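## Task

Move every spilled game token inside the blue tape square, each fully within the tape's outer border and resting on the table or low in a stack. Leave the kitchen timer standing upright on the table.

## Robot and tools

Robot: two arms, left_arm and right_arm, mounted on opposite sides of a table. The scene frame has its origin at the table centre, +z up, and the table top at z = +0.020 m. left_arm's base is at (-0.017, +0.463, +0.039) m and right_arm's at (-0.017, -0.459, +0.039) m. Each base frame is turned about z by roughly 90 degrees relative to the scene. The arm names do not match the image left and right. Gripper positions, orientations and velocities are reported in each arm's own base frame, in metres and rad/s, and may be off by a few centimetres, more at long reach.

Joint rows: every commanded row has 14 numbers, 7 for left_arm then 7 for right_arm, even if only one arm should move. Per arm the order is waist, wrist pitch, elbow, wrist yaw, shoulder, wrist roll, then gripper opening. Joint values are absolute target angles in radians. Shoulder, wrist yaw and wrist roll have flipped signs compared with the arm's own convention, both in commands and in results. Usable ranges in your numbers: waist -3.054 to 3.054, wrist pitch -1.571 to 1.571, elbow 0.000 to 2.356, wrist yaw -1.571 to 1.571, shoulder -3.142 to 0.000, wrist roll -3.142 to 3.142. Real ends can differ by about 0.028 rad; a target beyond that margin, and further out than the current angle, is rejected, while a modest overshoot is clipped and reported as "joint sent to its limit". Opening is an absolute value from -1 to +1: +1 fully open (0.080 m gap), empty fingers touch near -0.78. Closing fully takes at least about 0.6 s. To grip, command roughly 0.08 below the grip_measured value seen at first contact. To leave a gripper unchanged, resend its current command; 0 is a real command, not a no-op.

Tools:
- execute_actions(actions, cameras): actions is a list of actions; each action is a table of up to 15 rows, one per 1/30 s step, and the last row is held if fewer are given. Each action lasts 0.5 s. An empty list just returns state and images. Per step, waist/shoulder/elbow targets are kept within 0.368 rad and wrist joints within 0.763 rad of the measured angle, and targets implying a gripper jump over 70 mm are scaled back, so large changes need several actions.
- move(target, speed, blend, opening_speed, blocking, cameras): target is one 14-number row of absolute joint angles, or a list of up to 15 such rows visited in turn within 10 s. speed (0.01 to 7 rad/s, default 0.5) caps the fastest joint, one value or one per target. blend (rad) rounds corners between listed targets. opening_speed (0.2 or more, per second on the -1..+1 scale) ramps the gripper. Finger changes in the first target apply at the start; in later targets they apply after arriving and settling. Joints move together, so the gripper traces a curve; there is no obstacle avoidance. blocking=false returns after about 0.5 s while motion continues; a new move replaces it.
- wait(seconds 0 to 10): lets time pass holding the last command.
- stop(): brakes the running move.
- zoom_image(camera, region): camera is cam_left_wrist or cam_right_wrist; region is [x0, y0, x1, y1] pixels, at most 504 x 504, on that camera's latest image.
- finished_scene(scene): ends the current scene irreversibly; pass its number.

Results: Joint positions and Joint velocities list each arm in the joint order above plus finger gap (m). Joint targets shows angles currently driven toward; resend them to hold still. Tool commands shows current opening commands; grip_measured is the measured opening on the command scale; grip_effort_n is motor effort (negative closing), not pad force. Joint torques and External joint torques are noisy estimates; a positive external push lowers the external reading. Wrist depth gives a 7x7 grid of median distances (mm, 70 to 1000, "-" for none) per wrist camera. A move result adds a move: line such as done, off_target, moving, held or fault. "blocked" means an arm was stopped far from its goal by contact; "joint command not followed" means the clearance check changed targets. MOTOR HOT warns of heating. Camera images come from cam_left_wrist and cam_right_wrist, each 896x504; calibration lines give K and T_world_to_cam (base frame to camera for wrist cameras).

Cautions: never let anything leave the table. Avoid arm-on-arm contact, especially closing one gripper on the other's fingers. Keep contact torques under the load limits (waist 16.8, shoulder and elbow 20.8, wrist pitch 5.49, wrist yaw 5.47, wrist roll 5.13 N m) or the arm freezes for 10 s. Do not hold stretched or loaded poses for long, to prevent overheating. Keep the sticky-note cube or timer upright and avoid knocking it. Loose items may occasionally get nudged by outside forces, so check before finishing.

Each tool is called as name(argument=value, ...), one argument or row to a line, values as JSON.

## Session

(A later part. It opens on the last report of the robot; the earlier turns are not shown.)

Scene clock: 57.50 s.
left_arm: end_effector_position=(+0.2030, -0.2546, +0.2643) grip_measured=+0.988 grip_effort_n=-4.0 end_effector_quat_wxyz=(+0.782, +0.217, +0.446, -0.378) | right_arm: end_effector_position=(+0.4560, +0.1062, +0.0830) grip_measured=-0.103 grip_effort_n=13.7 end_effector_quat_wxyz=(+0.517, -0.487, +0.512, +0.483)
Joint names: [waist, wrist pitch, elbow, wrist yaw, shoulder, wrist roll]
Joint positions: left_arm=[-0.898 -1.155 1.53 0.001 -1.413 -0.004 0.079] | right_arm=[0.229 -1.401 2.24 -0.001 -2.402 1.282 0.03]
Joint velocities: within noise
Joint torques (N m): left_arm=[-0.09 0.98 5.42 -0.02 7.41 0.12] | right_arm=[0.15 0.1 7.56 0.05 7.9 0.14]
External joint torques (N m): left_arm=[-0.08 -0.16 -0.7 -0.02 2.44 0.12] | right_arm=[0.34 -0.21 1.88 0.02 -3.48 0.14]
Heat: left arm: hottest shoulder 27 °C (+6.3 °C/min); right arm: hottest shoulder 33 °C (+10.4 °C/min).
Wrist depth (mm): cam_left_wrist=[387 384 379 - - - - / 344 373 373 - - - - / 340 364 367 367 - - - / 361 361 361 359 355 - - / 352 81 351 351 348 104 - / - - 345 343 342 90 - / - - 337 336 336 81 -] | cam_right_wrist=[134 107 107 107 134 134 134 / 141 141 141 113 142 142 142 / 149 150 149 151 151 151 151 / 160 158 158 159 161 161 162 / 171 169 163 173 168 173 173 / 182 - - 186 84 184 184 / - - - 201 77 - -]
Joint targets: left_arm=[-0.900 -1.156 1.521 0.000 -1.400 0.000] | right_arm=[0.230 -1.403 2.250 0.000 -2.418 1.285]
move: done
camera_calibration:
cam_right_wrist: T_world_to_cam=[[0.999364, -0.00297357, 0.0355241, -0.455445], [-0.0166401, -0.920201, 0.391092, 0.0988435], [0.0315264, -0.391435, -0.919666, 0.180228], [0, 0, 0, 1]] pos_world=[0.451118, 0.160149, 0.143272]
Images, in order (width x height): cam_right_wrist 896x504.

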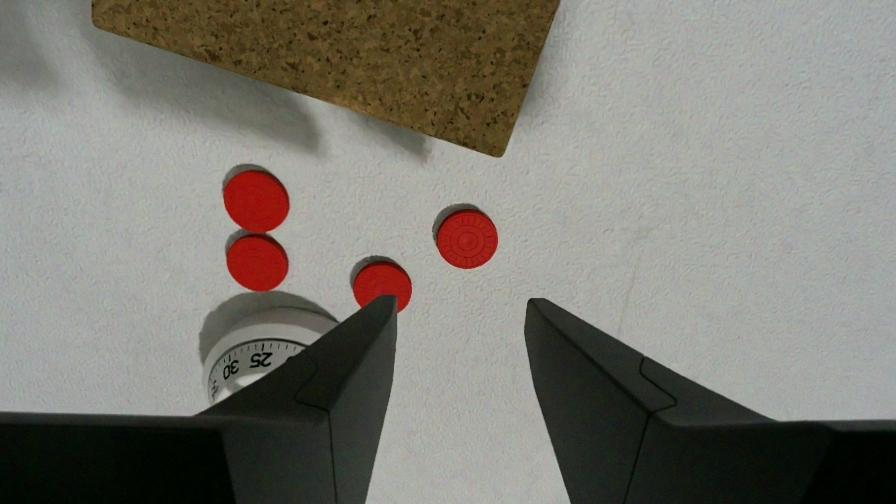

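move(
  target=[
    [-0.9,-1.156,1.521,0.0,-1.4,0.0,0.987,0.2217,-1.37,2.22,0,-2.422,1.293,-0.1],
    [-0.9,-1.156,1.521,0.0,-1.4,0.0,0.987,0.2217,-1.1663,2.0265,0,-2.431,1.293,-0.1],
    [-0.9,-1.156,1.521,0.0,-1.4,0.0,0.987,0.2217,-1.1663,2.0265,0,-2.431,1.293,-0.45],
    [-0.9,-1.156,1.521,0.0,-1.4,0.0,0.987,0.2217,-1.39,2.24,0,-2.413,1.293,-0.45],
    [-0.9,-1.156,1.521,0.0,-1.4,0.0,0.987,-0.3704,-1.158,1.628,0,-2.041,0.318,-0.45],
    [-0.9,-1.156,1.521,0.0,-1.4,0.0,0.987,-0.3704,-0.96,1.495,0,-2.105,0.318,-0.45],
  ],
  speed=[0.2,0.3,0.3,0.5,0.9,0.3],
  blend=[0.01,0,0,0.05,0.02,0],
  opening_speed=1,
  cameras=["cam_right_wrist"],
)

move(
  target=[
    [-0.9,-1.156,1.521,0.0,-1.4,0.0,0.987,-0.3704,-0.944,1.479,0,-2.1057,0.318,-0.45],
    [-0.9,-1.156,1.521,0.0,-1.4,0.0,0.987,-0.3704,-0.944,1.479,0,-2.1057,0.318,-0.10],
    [-0.9,-1.156,1.521,0.0,-1.4,0.0,0.987,-0.3704,-1.158,1.628,0,-2.041,0.318,-0.10],
    [-0.9,-1.156,1.521,0.0,-1.4,0.0,0.987,0.195,-1.2617,1.916,0,-2.225,0.503,-0.1],
  ],
  speed=[0.2,0.2,0.5,1.0],
  blend=[0,0,0.02,0],
  opening_speed=1,
  cameras=["cam_right_wrist"],
)

Scene clock: 62.90 s.
left_arm: end_effector_position=(+0.2030, -0.2546, +0.2643) grip_measured=+0.988 grip_effort_n=-4.4 end_effector_quat_wxyz=(+0.782, +0.217, +0.446, -0.378) | right_arm: end_effector_position=(+0.3660, -0.1425, +0.0274) grip_measured=-0.392 grip_effort_n=-83.5 end_effector_quat_wxyz=(+0.713, +0.015, +0.701, -0.020)
Joint names: [waist, wrist pitch, elbow, wrist yaw, shoulder, wrist roll]
Joint positions: left_arm=[-0.898 -1.155 1.53 0.001 -1.413 -0.004 0.079] | right_arm=[-0.371 -0.962 1.503 -0.001 -2.094 0.32 0.017]
Joint velocities: within noise
Joint torques (N m): left_arm=[-0.11 0.98 5.43 -0.02 7.42 0.12] | right_arm=[0.08 0.33 4.86 0.03 6.78 -0.06]
External joint torques (N m): left_arm=[-0.11 -0.16 -0.67 -0.02 2.48 0.12] | right_arm=[0.09 -0.04 -0.58 0.01 -2.48 -0.06]
Heat: left arm: hottest shoulder 27 °C (+6.0 °C/min); right arm: hottest shoulder 34 °C (+11.0 °C/min).
Wrist depth (mm): cam_left_wrist=[386 382 379 - - - - / 347 378 373 - - - - / 339 366 365 364 - - - / 360 360 361 358 358 - - / 356 81 351 349 350 104 - / - - 344 342 341 90 - / - - 339 338 334 80 -] | cam_right_wrist=[- 85 86 85 86 - 88 / - 91 91 90 93 92 94 / - 98 97 96 97 97 99 / 102 103 103 104 104 106 - / 112 110 109 103 108 114 115 / 118 117 - 119 - 121 122 / - - - 129 - - -]
Joint targets: left_arm=[-0.900 -1.156 1.521 0.000 -1.400 0.000] | right_arm=[-0.370 -0.960 1.495 0.000 -2.105 0.318]
move: done
camera_calibration:
cam_right_wrist: T_world_to_cam=[[0.00557565, -0.999366, 0.0351691, -0.142481], [-0.926266, 0.00809175, 0.376784, 0.355826], [-0.37683, -0.0346767, -0.925633, 0.235002], [0, 0, 0, 1]] pos_world=[0.41894, -0.137121, 0.0884673]
Images, in order (width x height): cam_right_wrist 896x504.

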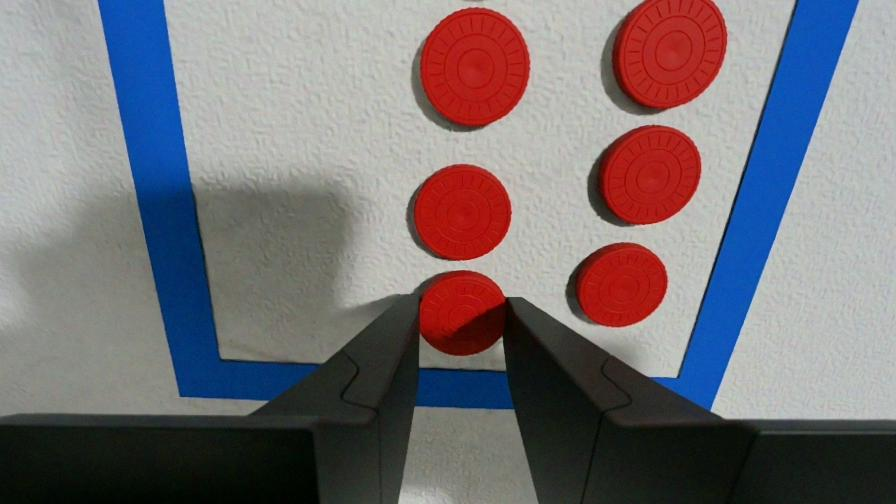

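Scene clock: 66.17 s.
left_arm: end_effector_position=(+0.2030, -0.2546, +0.2643) grip_measured=+0.988 grip_effort_n=-4.0 end_effector_quat_wxyz=(+0.782, +0.217, +0.446, -0.378) | right_arm: end_effector_position=(+0.4226, +0.0829, +0.0810) grip_measured=-0.103 grip_effort_n=14.2 end_effector_quat_wxyz=(+0.667, -0.241, +0.663, +0.241)
Joint names: [waist, wrist pitch, elbow, wrist yaw, shoulder, wrist roll]
Joint positions: left_arm=[-0.898 -1.155 1.53 0.001 -1.413 -0.004 0.079] | right_arm=[0.194 -1.26 1.906 0 -2.21 0.501 0.03]
Joint velocities: within noise
Joint torques (N m): left_arm=[-0.09 0.98 5.44 -0.03 7.38 0.12] | right_arm=[0.21 0.17 7.42 0.03 7.28 0.03]
External joint torques (N m): left_arm=[-0.04 -0.16 -0.69 -0.02 2.42 0.12] | right_arm=[0.22 -0.21 1.57 0 -3.2 0.03]
Heat: left arm: hottest shoulder 28 °C (+6.1 °C/min); right arm: hottest shoulder 34 °C (+10.1 °C/min).
Wrist depth (mm): cam_left_wrist=[387 385 381 - - - - / 344 374 372 - - - - / 337 366 366 366 - - - / 359 360 359 360 358 - - / 356 81 350 349 349 104 - / - - 345 346 341 90 - / - - 339 336 337 81 -] | cam_right_wrist=[104 105 105 132 133 133 133 / 111 111 140 140 141 141 142 / 118 148 149 149 150 151 151 / 158 159 157 160 161 161 163 / 170 170 162 151 168 174 175 / 181 - - 149 84 185 189 / - - - 202 77 - -]
Joint targets: left_arm=[-0.900 -1.156 1.521 0.000 -1.400 0.000] | right_arm=[0.195 -1.262 1.916 0.000 -2.225 0.503]
move: done
camera_calibration:
cam_right_wrist: T_world_to_cam=[[0.682553, -0.730187, 0.0307827, -0.227448], [-0.681689, -0.620903, 0.387014, 0.334196], [-0.263479, -0.285142, -0.92156, 0.286365], [0, 0, 0, 1]] pos_world=[0.458514, 0.123079, 0.141566]
Images, in order (width x height): cam_right_wrist 896x504.

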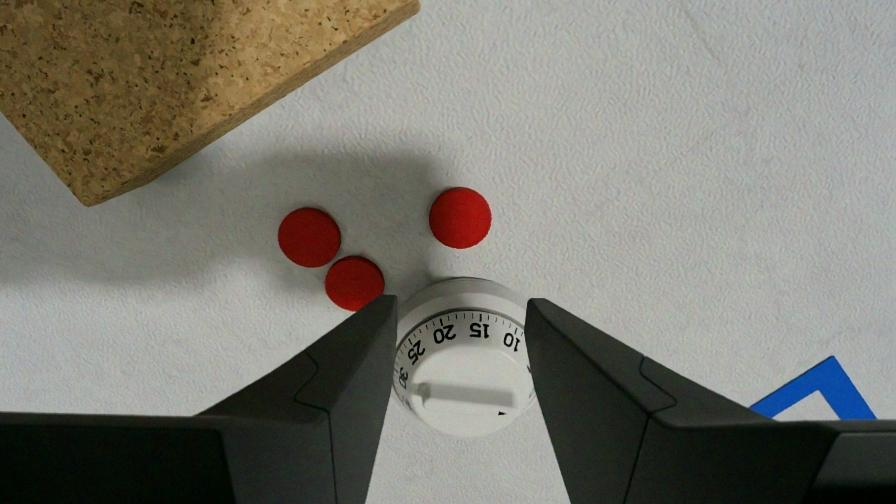

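move(
  target=[
    [-0.9,-1.156,1.521,0.0,-1.4,0.0,0.987,0.2,-1.23,1.89,0,-2.232,0.5,-0.1],
    [-0.9,-1.156,1.521,0.0,-1.4,0.0,0.987,0.2,-1.0498,1.753,0,-2.274,0.5,-0.1],
    [-0.9,-1.156,1.521,0.0,-1.4,0.0,0.987,0.2,-1.0498,1.753,0,-2.274,0.5,-0.45],
    [-0.9,-1.156,1.521,0.0,-1.4,0.0,0.987,0.2,-1.255,1.916,0,-2.232,0.5,-0.45],
    [-0.9,-1.156,1.521,0.0,-1.4,0.0,0.987,-0.244,-1.2573,1.904,0,-2.2175,0.192,-0.45],
    [-0.9,-1.156,1.521,0.0,-1.4,0.0,0.987,-0.244,-1.058,1.751,0,-2.2625,0.192,-0.45],
  ],
  speed=[0.2,0.3,0.3,0.5,0.9,0.3],
  blend=[0.01,0,0,0.05,0.02,0],
  opening_speed=1,
  cameras=["cam_right_wrist"],
)

move(
  target=[
    [-0.9,-1.156,1.521,0.0,-1.4,0.0,0.987,-0.244,-1.0427,1.735,0,-2.263,0.192,-0.45],
    [-0.9,-1.156,1.521,0.0,-1.4,0.0,0.987,-0.244,-1.0427,1.735,0,-2.263,0.192,-0.10],
    [-0.9,-1.156,1.521,0.0,-1.4,0.0,0.987,-0.244,-1.2573,1.904,0,-2.2175,0.192,-0.10],
    [-0.9,-1.156,1.521,0.0,-1.4,0.0,0.987,0.248,-1.1616,1.64,0,-2.049,1.27,-0.1],
  ],
  speed=[0.2,0.2,0.5,1.0],
  blend=[0,0,0.02,0],
  opening_speed=1,
  cameras=["cam_right_wrist"],
)

Scene clock: 70.80 s.
left_arm: end_effector_position=(+0.2030, -0.2546, +0.2643) grip_measured=+0.988 grip_effort_n=-4.0 end_effector_quat_wxyz=(+0.782, +0.217, +0.446, -0.378) | right_arm: end_effector_position=(+0.4216, -0.1048, +0.0277) grip_measured=-0.392 grip_effort_n=-83.5 end_effector_quat_wxyz=(+0.713, +0.015, +0.701, -0.019)
Joint names: [waist, wrist pitch, elbow, wrist yaw, shoulder, wrist roll]
Joint positions: left_arm=[-0.898 -1.155 1.53 0.001 -1.413 -0.004 0.079] | right_arm=[-0.243 -1.06 1.759 -0.002 -2.251 0.194 0.017]
Joint velocities: within noise
Joint torques (N m): left_arm=[-0.1 0.98 5.41 -0.03 7.41 0.13] | right_arm=[-0.02 0.36 5.3 0.09 7.79 -0.08]
External joint torques (N m): left_arm=[-0.07 -0.16 -0.72 -0.03 2.45 0.13] | right_arm=[-0.02 -0.05 -0.44 0.08 -2.83 -0.08]
Heat: left arm: hottest shoulder 28 °C (+5.0 °C/min); right arm: hottest shoulder 34 °C (+9.0 °C/min).
Wrist depth (mm): cam_left_wrist=[388 385 381 - - - - / 348 374 371 - - - - / 337 366 368 365 - - - / 362 362 357 359 357 - - / 355 81 348 352 347 104 - / - - 345 342 342 90 - / - - 338 336 335 80 -] | cam_right_wrist=[- 84 84 85 85 - 87 / - 90 90 89 92 91 93 / - 96 95 96 95 96 98 / 100 101 102 102 104 103 - / 109 109 108 102 108 112 112 / 116 115 - 117 - 117 121 / - - - 129 - - -]
Joint targets: left_arm=[-0.900 -1.156 1.521 0.000 -1.400 0.000] | right_arm=[-0.244 -1.058 1.751 0.000 -2.263 0.192]
move: done
camera_calibration:
cam_right_wrist: T_world_to_cam=[[0.00782133, -0.999366, 0.0347207, -0.106056], [-0.926742, 0.00579828, 0.375653, 0.40697], [-0.375617, -0.0351153, -0.92611, 0.257058], [0, 0, 0, 1]] pos_world=[0.474541, -0.0993217, 0.0888665]
Images, in order (width x height): cam_right_wrist 896x504.

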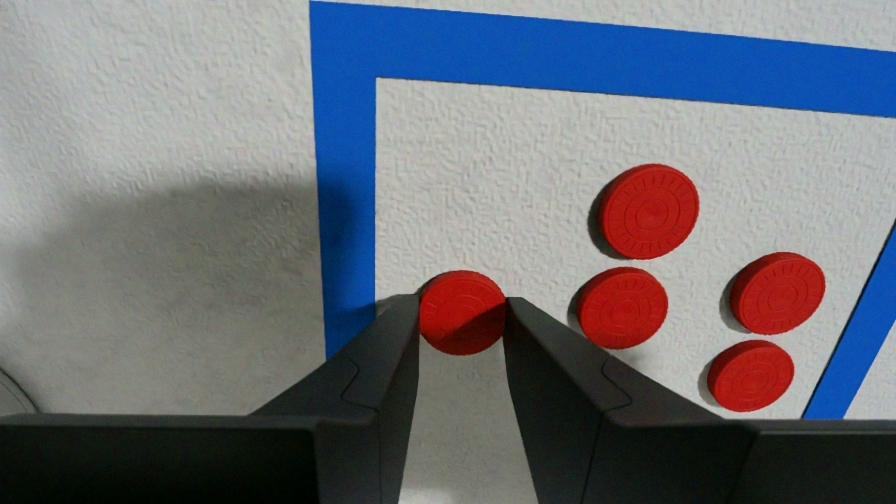

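Scene clock: 74.43 s.
left_arm: end_effector_position=(+0.2030, -0.2546, +0.2643) grip_measured=+0.988 grip_effort_n=-4.0 end_effector_quat_wxyz=(+0.782, +0.217, +0.446, -0.378) | right_arm: end_effector_position=(+0.3800, +0.0965, +0.0748) grip_measured=-0.103 grip_effort_n=13.7 end_effector_quat_wxyz=(+0.512, -0.486, +0.515, +0.487)
Joint names: [waist, wrist pitch, elbow, wrist yaw, shoulder, wrist roll]
Joint positions: left_arm=[-0.898 -1.155 1.53 0.001 -1.413 -0.004 0.079] | right_arm=[0.249 -1.163 1.649 -0.001 -2.062 1.267 0.03]
Joint velocities: within noise
Joint torques (N m): left_arm=[-0.11 0.98 5.43 -0.02 7.44 0.12] | right_arm=[-0.21 0.28 4.99 0.06 9.38 0.08]
External joint torques (N m): left_arm=[-0.1 -0.17 -0.69 -0.03 2.48 0.13] | right_arm=[-0.19 -0.04 -0.69 0.01 0.06 0.08]
Heat: left arm: hottest shoulder 28 °C (+5.0 °C/min); right arm: hottest shoulder 34 °C (+8.1 °C/min).
Wrist depth (mm): cam_left_wrist=[385 385 382 - - - - / 346 376 374 - - - - / 340 368 364 367 - - - / 362 359 357 356 357 - - / 355 81 350 350 349 104 - / - - 343 341 343 90 - / - - 338 336 338 81 -] | cam_right_wrist=[129 129 129 129 118 102 103 / 137 137 136 137 136 137 136 / 144 145 145 143 145 145 145 / 156 155 155 155 155 155 154 / 167 166 161 147 161 166 166 / 177 - - 146 84 177 179 / - - - 194 77 - -]
Joint targets: left_arm=[-0.900 -1.156 1.521 0.000 -1.400 0.000] | right_arm=[0.248 -1.162 1.640 0.000 -2.049 1.270]
move: done
camera_calibration:
cam_right_wrist: T_world_to_cam=[[0.999727, 0.00206164, 0.0232584, -0.37888], [-0.0072697, -0.919105, 0.393947, 0.0879411], [0.0221891, -0.394008, -0.918839, 0.174994], [0, 0, 0, 1]] pos_world=[0.375533, 0.150557, 0.13496]
Images, in order (width x height): cam_right_wrist 896x504.

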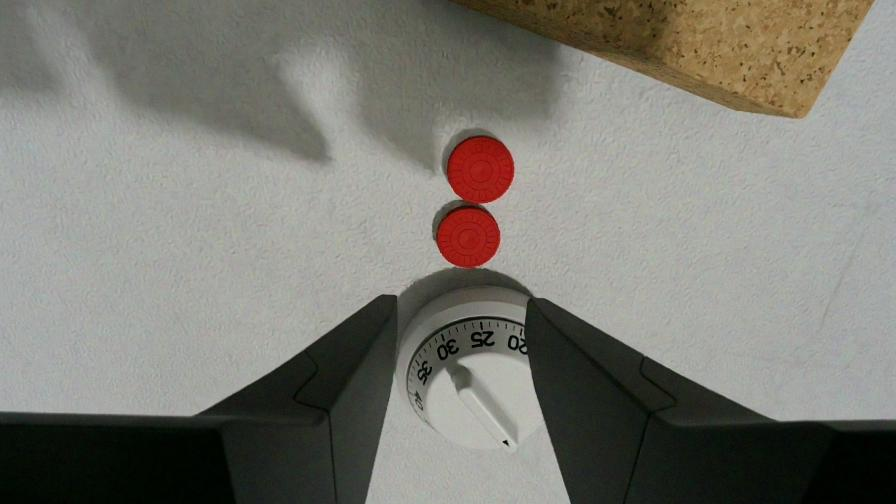

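move(
  target=[
    [-0.9,-1.156,1.521,0.0,-1.4,0.0,0.987,0.2525,-1.14,1.635,0,-2.06,1.27,-0.1],
    [-0.9,-1.156,1.521,0.0,-1.4,0.0,0.987,0.2525,-0.955,1.509,0,-2.125,1.27,-0.1],
    [-0.9,-1.156,1.521,0.0,-1.4,0.0,0.987,0.2525,-0.955,1.509,0,-2.125,1.27,-0.45],
    [-0.9,-1.156,1.521,0.0,-1.4,0.0,0.987,0.2525,-1.16,1.655,0,-2.063,1.27,-0.45],
    [-0.9,-1.156,1.521,0.0,-1.4,0.0,0.987,-0.256,-1.192,1.725,0,-2.104,0.204,-0.45],
    [-0.9,-1.156,1.521,0.0,-1.4,0.0,0.987,-0.256,-0.994,1.585,0,-2.1613,0.204,-0.45],
  ],
  speed=[0.2,0.3,0.3,0.5,0.9,0.3],
  blend=[0.01,0,0,0.05,0.02,0],
  opening_speed=1,
  cameras=["cam_right_wrist"],
)

move(
  target=[
    [-0.9,-1.156,1.521,0.0,-1.4,0.0,0.987,-0.256,-0.978,1.569,0,-2.162,0.204,-0.45],
    [-0.9,-1.156,1.521,0.0,-1.4,0.0,0.987,-0.256,-0.978,1.569,0,-2.162,0.204,-0.10],
    [-0.9,-1.156,1.521,0.0,-1.4,0.0,0.987,-0.256,-1.192,1.725,0,-2.104,0.204,-0.10],
    [-0.9,-1.156,1.521,0.0,-1.4,0.0,0.987,0.303,-1.189,1.7177,0,-2.099,1.215,-0.1],
  ],
  speed=[0.2,0.2,0.5,1.0],
  blend=[0,0,0.02,0],
  opening_speed=1,
  cameras=["cam_right_wrist"],
)

Scene clock: 79.60 s.
left_arm: end_effector_position=(+0.2030, -0.2546, +0.2643) grip_measured=+0.988 grip_effort_n=-4.4 end_effector_quat_wxyz=(+0.782, +0.217, +0.446, -0.378) | right_arm: end_effector_position=(+0.3948, -0.1040, +0.0278) grip_measured=-0.393 grip_effort_n=-83.5 end_effector_quat_wxyz=(+0.713, +0.016, +0.701, -0.020)
Joint names: [waist, wrist pitch, elbow, wrist yaw, shoulder, wrist roll]
Joint positions: left_arm=[-0.898 -1.155 1.53 0.001 -1.413 -0.004 0.079] | right_arm=[-0.257 -0.996 1.593 -0.001 -2.15 0.207 0.017]
Joint velocities: within noise
Joint torques (N m): left_arm=[-0.1 0.98 5.44 -0.01 7.42 0.13] | right_arm=[0.05 0.44 4.89 0.03 7.15 -0.07]
External joint torques (N m): left_arm=[-0.09 -0.17 -0.65 -0.01 2.53 0.13] | right_arm=[0.07 0.03 -0.75 0.02 -2.73 -0.07]
Heat: left arm: hottest shoulder 28 °C (+4.0 °C/min); right arm: hottest shoulder 34 °C (+7.0 °C/min).
Wrist depth (mm): cam_left_wrist=[385 385 379 - - - - / 348 376 372 - - - - / 339 366 367 365 - - - / 363 360 360 357 356 - - / 356 81 352 352 350 104 - / - - 344 344 343 90 - / - - 339 337 334 81 -] | cam_right_wrist=[- 85 86 86 87 85 88 / - 90 91 90 93 90 94 / - 97 97 95 97 97 96 / 102 102 103 104 106 104 103 / 111 110 109 103 108 113 115 / 118 117 - 119 - 118 122 / - - - 129 - - -]
Joint targets: left_arm=[-0.900 -1.156 1.521 0.000 -1.400 0.000] | right_arm=[-0.256 -0.994 1.585 0.000 -2.161 0.204]
move: done
camera_calibration:
cam_right_wrist: T_world_to_cam=[[0.00553827, -0.999414, 0.0337793, -0.104249], [-0.926679, 0.00756578, 0.375778, 0.382134], [-0.375814, -0.0333837, -0.926094, 0.24732], [0, 0, 0, 1]] pos_world=[0.447639, -0.0988222, 0.0889656]
Images, in order (width x height): cam_right_wrist 896x504.

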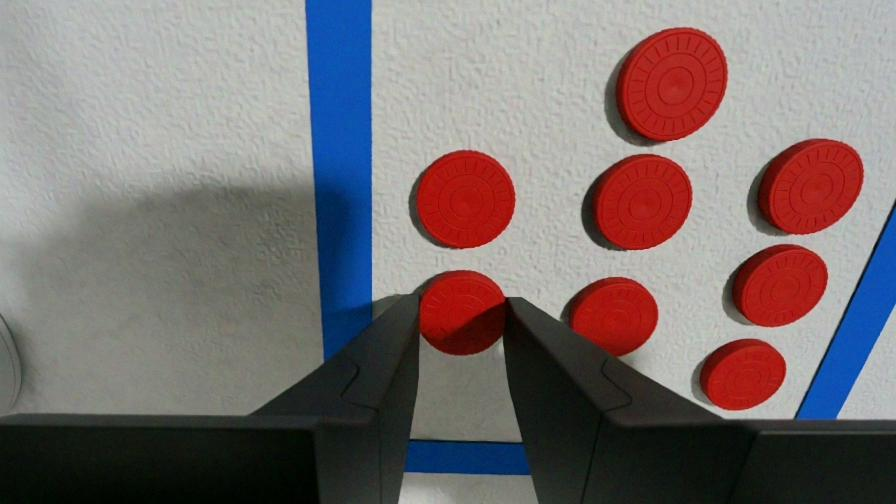

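Scene clock: 83.17 s.
left_arm: end_effector_position=(+0.2030, -0.2546, +0.2643) grip_measured=+0.988 grip_effort_n=-4.4 end_effector_quat_wxyz=(+0.782, +0.217, +0.446, -0.378) | right_arm: end_effector_position=(+0.3840, +0.1201, +0.0729) grip_measured=-0.103 grip_effort_n=13.7 end_effector_quat_wxyz=(+0.509, -0.484, +0.518, +0.488)
Joint names: [waist, wrist pitch, elbow, wrist yaw, shoulder, wrist roll]
Joint positions: left_arm=[-0.898 -1.155 1.53 0.001 -1.413 -0.004 0.079] | right_arm=[0.304 -1.189 1.717 -0.001 -2.111 1.212 0.03]
Joint velocities: within noise
Joint torques (N m): left_arm=[-0.11 0.98 5.41 -0.02 7.42 0.13] | right_arm=[-0.13 0.2 6.17 0.04 9.6 0.08]
External joint torques (N m): left_arm=[-0.06 -0.15 -0.66 -0.02 2.54 0.13] | right_arm=[-0.12 -0.12 0.46 -0.01 -0.09 0.08]
Heat: left arm: hottest shoulder 28 °C (+4.1 °C/min); right arm: hottest shoulder 34 °C (+6.1 °C/min).
Wrist depth (mm): cam_left_wrist=[388 384 380 - - - - / 347 376 375 - - - - / 339 365 368 366 - - - / 360 358 360 361 356 - - / 357 81 348 350 351 104 - / - - 343 344 342 90 - / - - 339 337 335 81 -] | cam_right_wrist=[128 127 127 100 100 100 99 / 135 136 135 136 106 106 107 / 142 144 143 142 143 112 142 / 154 154 153 151 152 152 152 / 165 166 160 162 159 163 162 / 177 - - 154 84 174 176 / - - - 156 77 - -]
Joint targets: left_arm=[-0.900 -1.156 1.521 0.000 -1.400 0.000] | right_arm=[0.303 -1.189 1.718 0.000 -2.099 1.215]
move: done
camera_calibration:
cam_right_wrist: T_world_to_cam=[[0.999873, 0.00178136, 0.0158261, -0.382408], [-0.00464461, -0.917911, 0.396759, 0.109063], [0.0152338, -0.396782, -0.917787, 0.185416], [0, 0, 0, 1]] pos_world=[0.380042, 0.174361, 0.132953]
Images, in order (width x height): cam_right_wrist 896x504.

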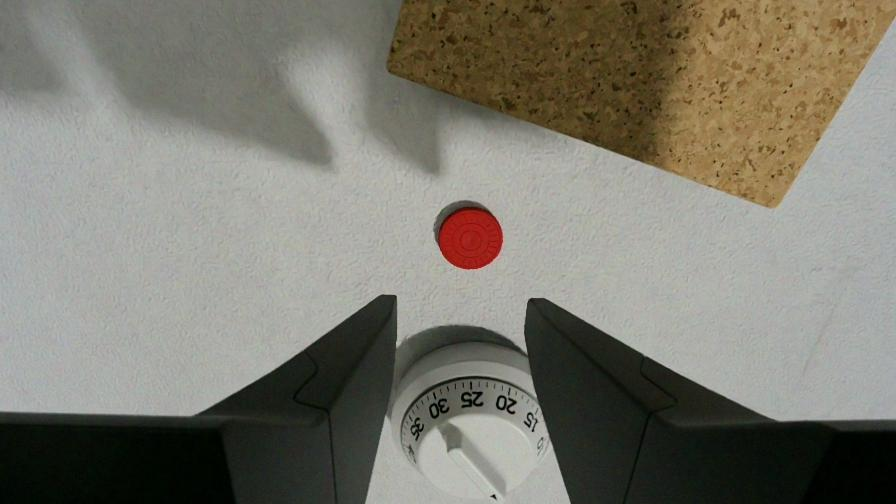

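move(
  target=[
    [-0.9,-1.156,1.521,0.0,-1.4,0.0,0.987,0.3,-1.16,1.70,0,-2.105,1.218,-0.1],
    [-0.9,-1.156,1.521,0.0,-1.4,0.0,0.987,0.3,-0.978,1.569,0,-2.162,1.218,-0.1],
    [-0.9,-1.156,1.521,0.0,-1.4,0.0,0.987,0.3,-0.978,1.569,0,-2.162,1.218,-0.45],
    [-0.9,-1.156,1.521,0.0,-1.4,0.0,0.987,0.3,-1.19,1.725,0,-2.104,1.218,-0.45],
    [-0.9,-1.156,1.521,0.0,-1.4,0.0,0.987,-0.27,-1.1388,1.567,0,-1.999,0.218,-0.45],
    [-0.9,-1.156,1.521,0.0,-1.4,0.0,0.987,-0.27,-0.939,1.436,0,-2.067,0.218,-0.45],
  ],
  speed=[0.2,0.3,0.3,0.5,0.9,0.3],
  blend=[0.01,0,0,0.05,0.02,0],
  opening_speed=1,
  cameras=["cam_right_wrist"],
)

move(
  target=[
    [-0.9,-1.156,1.521,0.0,-1.4,0.0,0.987,-0.27,-0.923,1.42,0,-2.068,0.218,-0.45],
    [-0.9,-1.156,1.521,0.0,-1.4,0.0,0.987,-0.27,-0.923,1.42,0,-2.068,0.218,-0.10],
    [-0.9,-1.156,1.521,0.0,-1.4,0.0,0.987,-0.27,-1.1388,1.567,0,-1.999,0.218,-0.10],
    [-0.9,-1.156,1.521,0.0,-1.4,0.0,0.987,-0.15,-1.155,1.676,0,-1.680,0.1,-0.1],
  ],
  speed=[0.2,0.2,0.5,1.0],
  blend=[0,0,0.02,0],
  opening_speed=1,
)

Scene clock: 88.13 s.
left_arm: end_effector_position=(+0.2030, -0.2546, +0.2643) grip_measured=+0.988 grip_effort_n=-4.4 end_effector_quat_wxyz=(+0.782, +0.217, +0.446, -0.378) | right_arm: end_effector_position=(+0.3681, -0.1025, +0.0272) grip_measured=-0.393 grip_effort_n=-83.5 end_effector_quat_wxyz=(+0.713, +0.016, +0.701, -0.020)
Joint names: [waist, wrist pitch, elbow, wrist yaw, shoulder, wrist roll]
Joint positions: left_arm=[-0.898 -1.155 1.53 0.001 -1.413 -0.004 0.079] | right_arm=[-0.271 -0.941 1.444 -0.001 -2.056 0.221 0.017]
Joint velocities: within noise
Joint torques (N m): left_arm=[-0.08 0.97 5.44 -0.02 7.43 0.13] | right_arm=[-0.03 0.4 4.99 0 6.36 -0.1]
External joint torques (N m): left_arm=[-0.04 -0.14 -0.59 -0.02 2.53 0.13] | right_arm=[-0.01 0.01 -0.5 -0.01 -2.7 -0.1]
Heat: left arm: hottest shoulder 29 °C (+4.1 °C/min); right arm: hottest shoulder 34 °C (+5.1 °C/min).
Wrist depth (mm): cam_left_wrist=[385 381 380 - - - - / 347 374 373 - - - - / 338 366 366 367 - - - / 360 361 358 361 357 - - / 357 81 351 351 348 104 - / - - 347 344 341 89 - / - - 337 338 335 81 -] | cam_right_wrist=[- 85 86 85 86 85 86 / - 91 91 89 93 91 91 / - 98 97 95 97 98 97 / 102 103 103 104 105 106 105 / 112 111 110 103 107 114 115 / 119 117 - 119 - 122 123 / - - - 130 - - -]
Joint targets: left_arm=[-0.900 -1.156 1.521 0.000 -1.400 0.000] | right_arm=[-0.270 -0.939 1.436 0.000 -2.067 0.218]
move: done
camera_calibration:
cam_right_wrist: T_world_to_cam=[[0.00594142, -0.999406, 0.0339498, -0.102666], [-0.92651, 0.00727139, 0.376199, 0.357562], [-0.376222, -0.03369, -0.925917, 0.236948], [0, 0, 0, 1]] pos_world=[0.42104, -0.0972221, 0.0883659]
Images, in order (width x height): cam_right_wrist 896x504.

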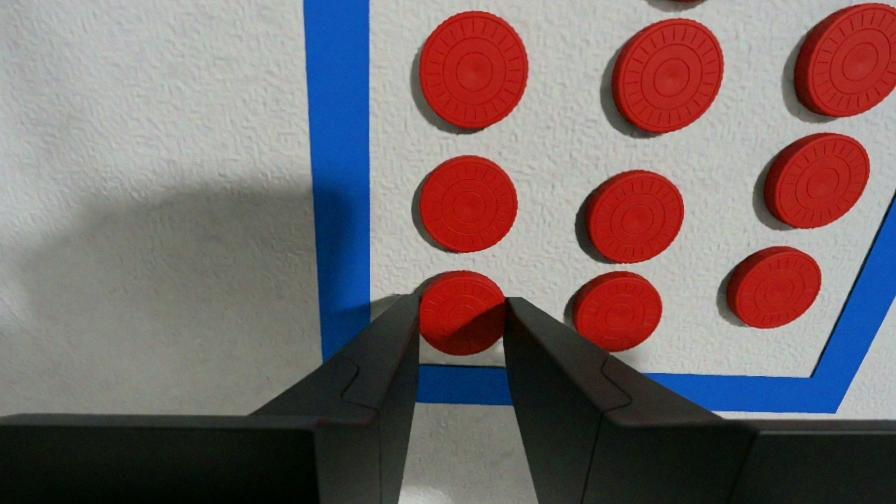

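Scene clock: 90.93 s.
left_arm: end_effector_position=(+0.2030, -0.2546, +0.2643) grip_measured=+0.988 grip_effort_n=-4.4 end_effector_quat_wxyz=(+0.782, +0.217, +0.446, -0.378) | right_arm: end_effector_position=(+0.3769, -0.0570, +0.2272) grip_measured=-0.104 grip_effort_n=14.7 end_effector_quat_wxyz=(+0.837, -0.003, +0.546, -0.035)
Joint names: [waist, wrist pitch, elbow, wrist yaw, shoulder, wrist roll]
Joint positions: left_arm=[-0.898 -1.155 1.53 0.001 -1.413 -0.004 0.079] | right_arm=[-0.15 -1.155 1.678 -0.001 -1.676 0.103 0.03]
Joint velocities: within noise
Joint torques (N m): left_arm=[-0.08 0.98 5.45 -0.03 7.41 0.12] | right_arm=[-0.29 0.9 6.47 -0.01 5.32 -0.11]
External joint torques (N m): left_arm=[-0.03 -0.17 -0.68 -0.02 2.45 0.12] | right_arm=[-0.26 -0.12 0.21 -0.02 -1.72 -0.1]
Heat: left arm: hottest shoulder 29 °C (+4.0 °C/min); right arm: hottest shoulder 34 °C (+4.0 °C/min).
Wrist depth (mm): cam_left_wrist=[384 383 380 - - - - / 344 375 373 - - - - / 341 365 367 366 - - - / 359 361 359 355 355 - - / 356 81 349 349 348 104 - / - - 346 343 343 90 - / - - 339 336 337 81 -] | cam_right_wrist=[291 298 304 310 319 326 330 / 291 296 303 311 317 326 329 / 263 295 303 311 320 325 331 / 263 296 303 310 316 323 331 / 288 295 274 308 314 324 328 / 290 - - 310 84 329 330 / - - - 309 77 - -]
Joint targets: left_arm=[-0.900 -1.156 1.521 0.000 -1.400 0.000] | right_arm=[-0.150 -1.155 1.676 0.000 -1.680 0.100]
move: done
camera_calibration:
cam_left_wrist: T_world_to_cam=[[-0.745102, -0.666746, -0.0165206, -0.00291697], [-0.657972, 0.738897, -0.145269, 0.387409], [0.109065, -0.0973703, -0.989254, 0.293504], [0, 0, 0, 1]] pos_world=[0.22072, -0.259622, 0.34658]
cam_right_wrist: T_world_to_cam=[[-0.0150506, -0.995771, 0.0906274, -0.0687229], [-0.999841, 0.0141248, -0.0108482, 0.406103], [0.00952219, -0.0907763, -0.995826, 0.294226], [0, 0, 0, 1]] pos_world=[0.402203, -0.0474596, 0.303632]

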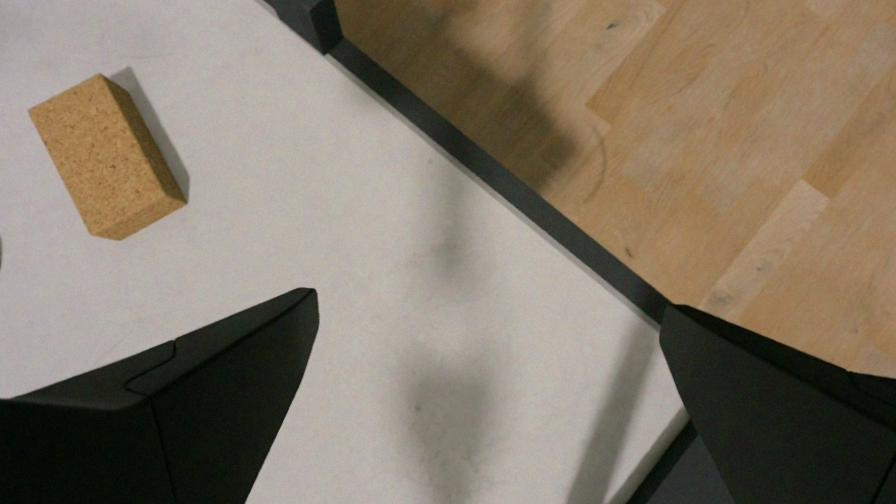

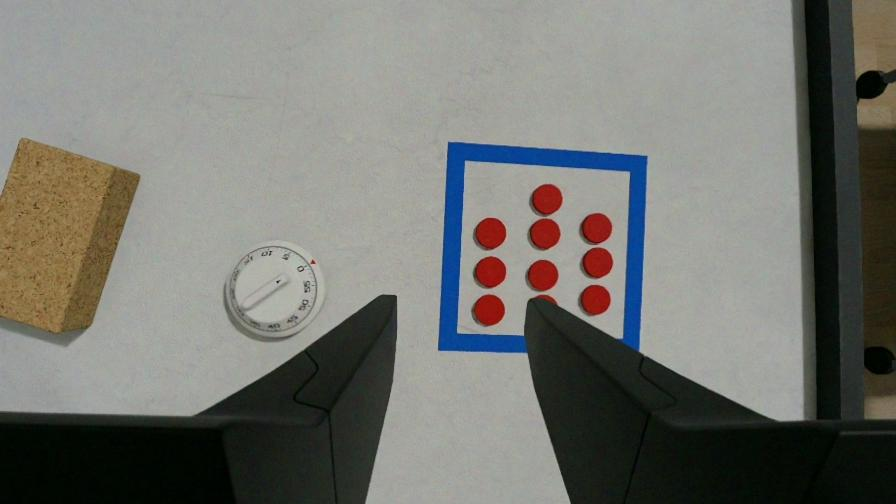

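finished_scene(
  scene=2,
)

The scene is finished: the task was done.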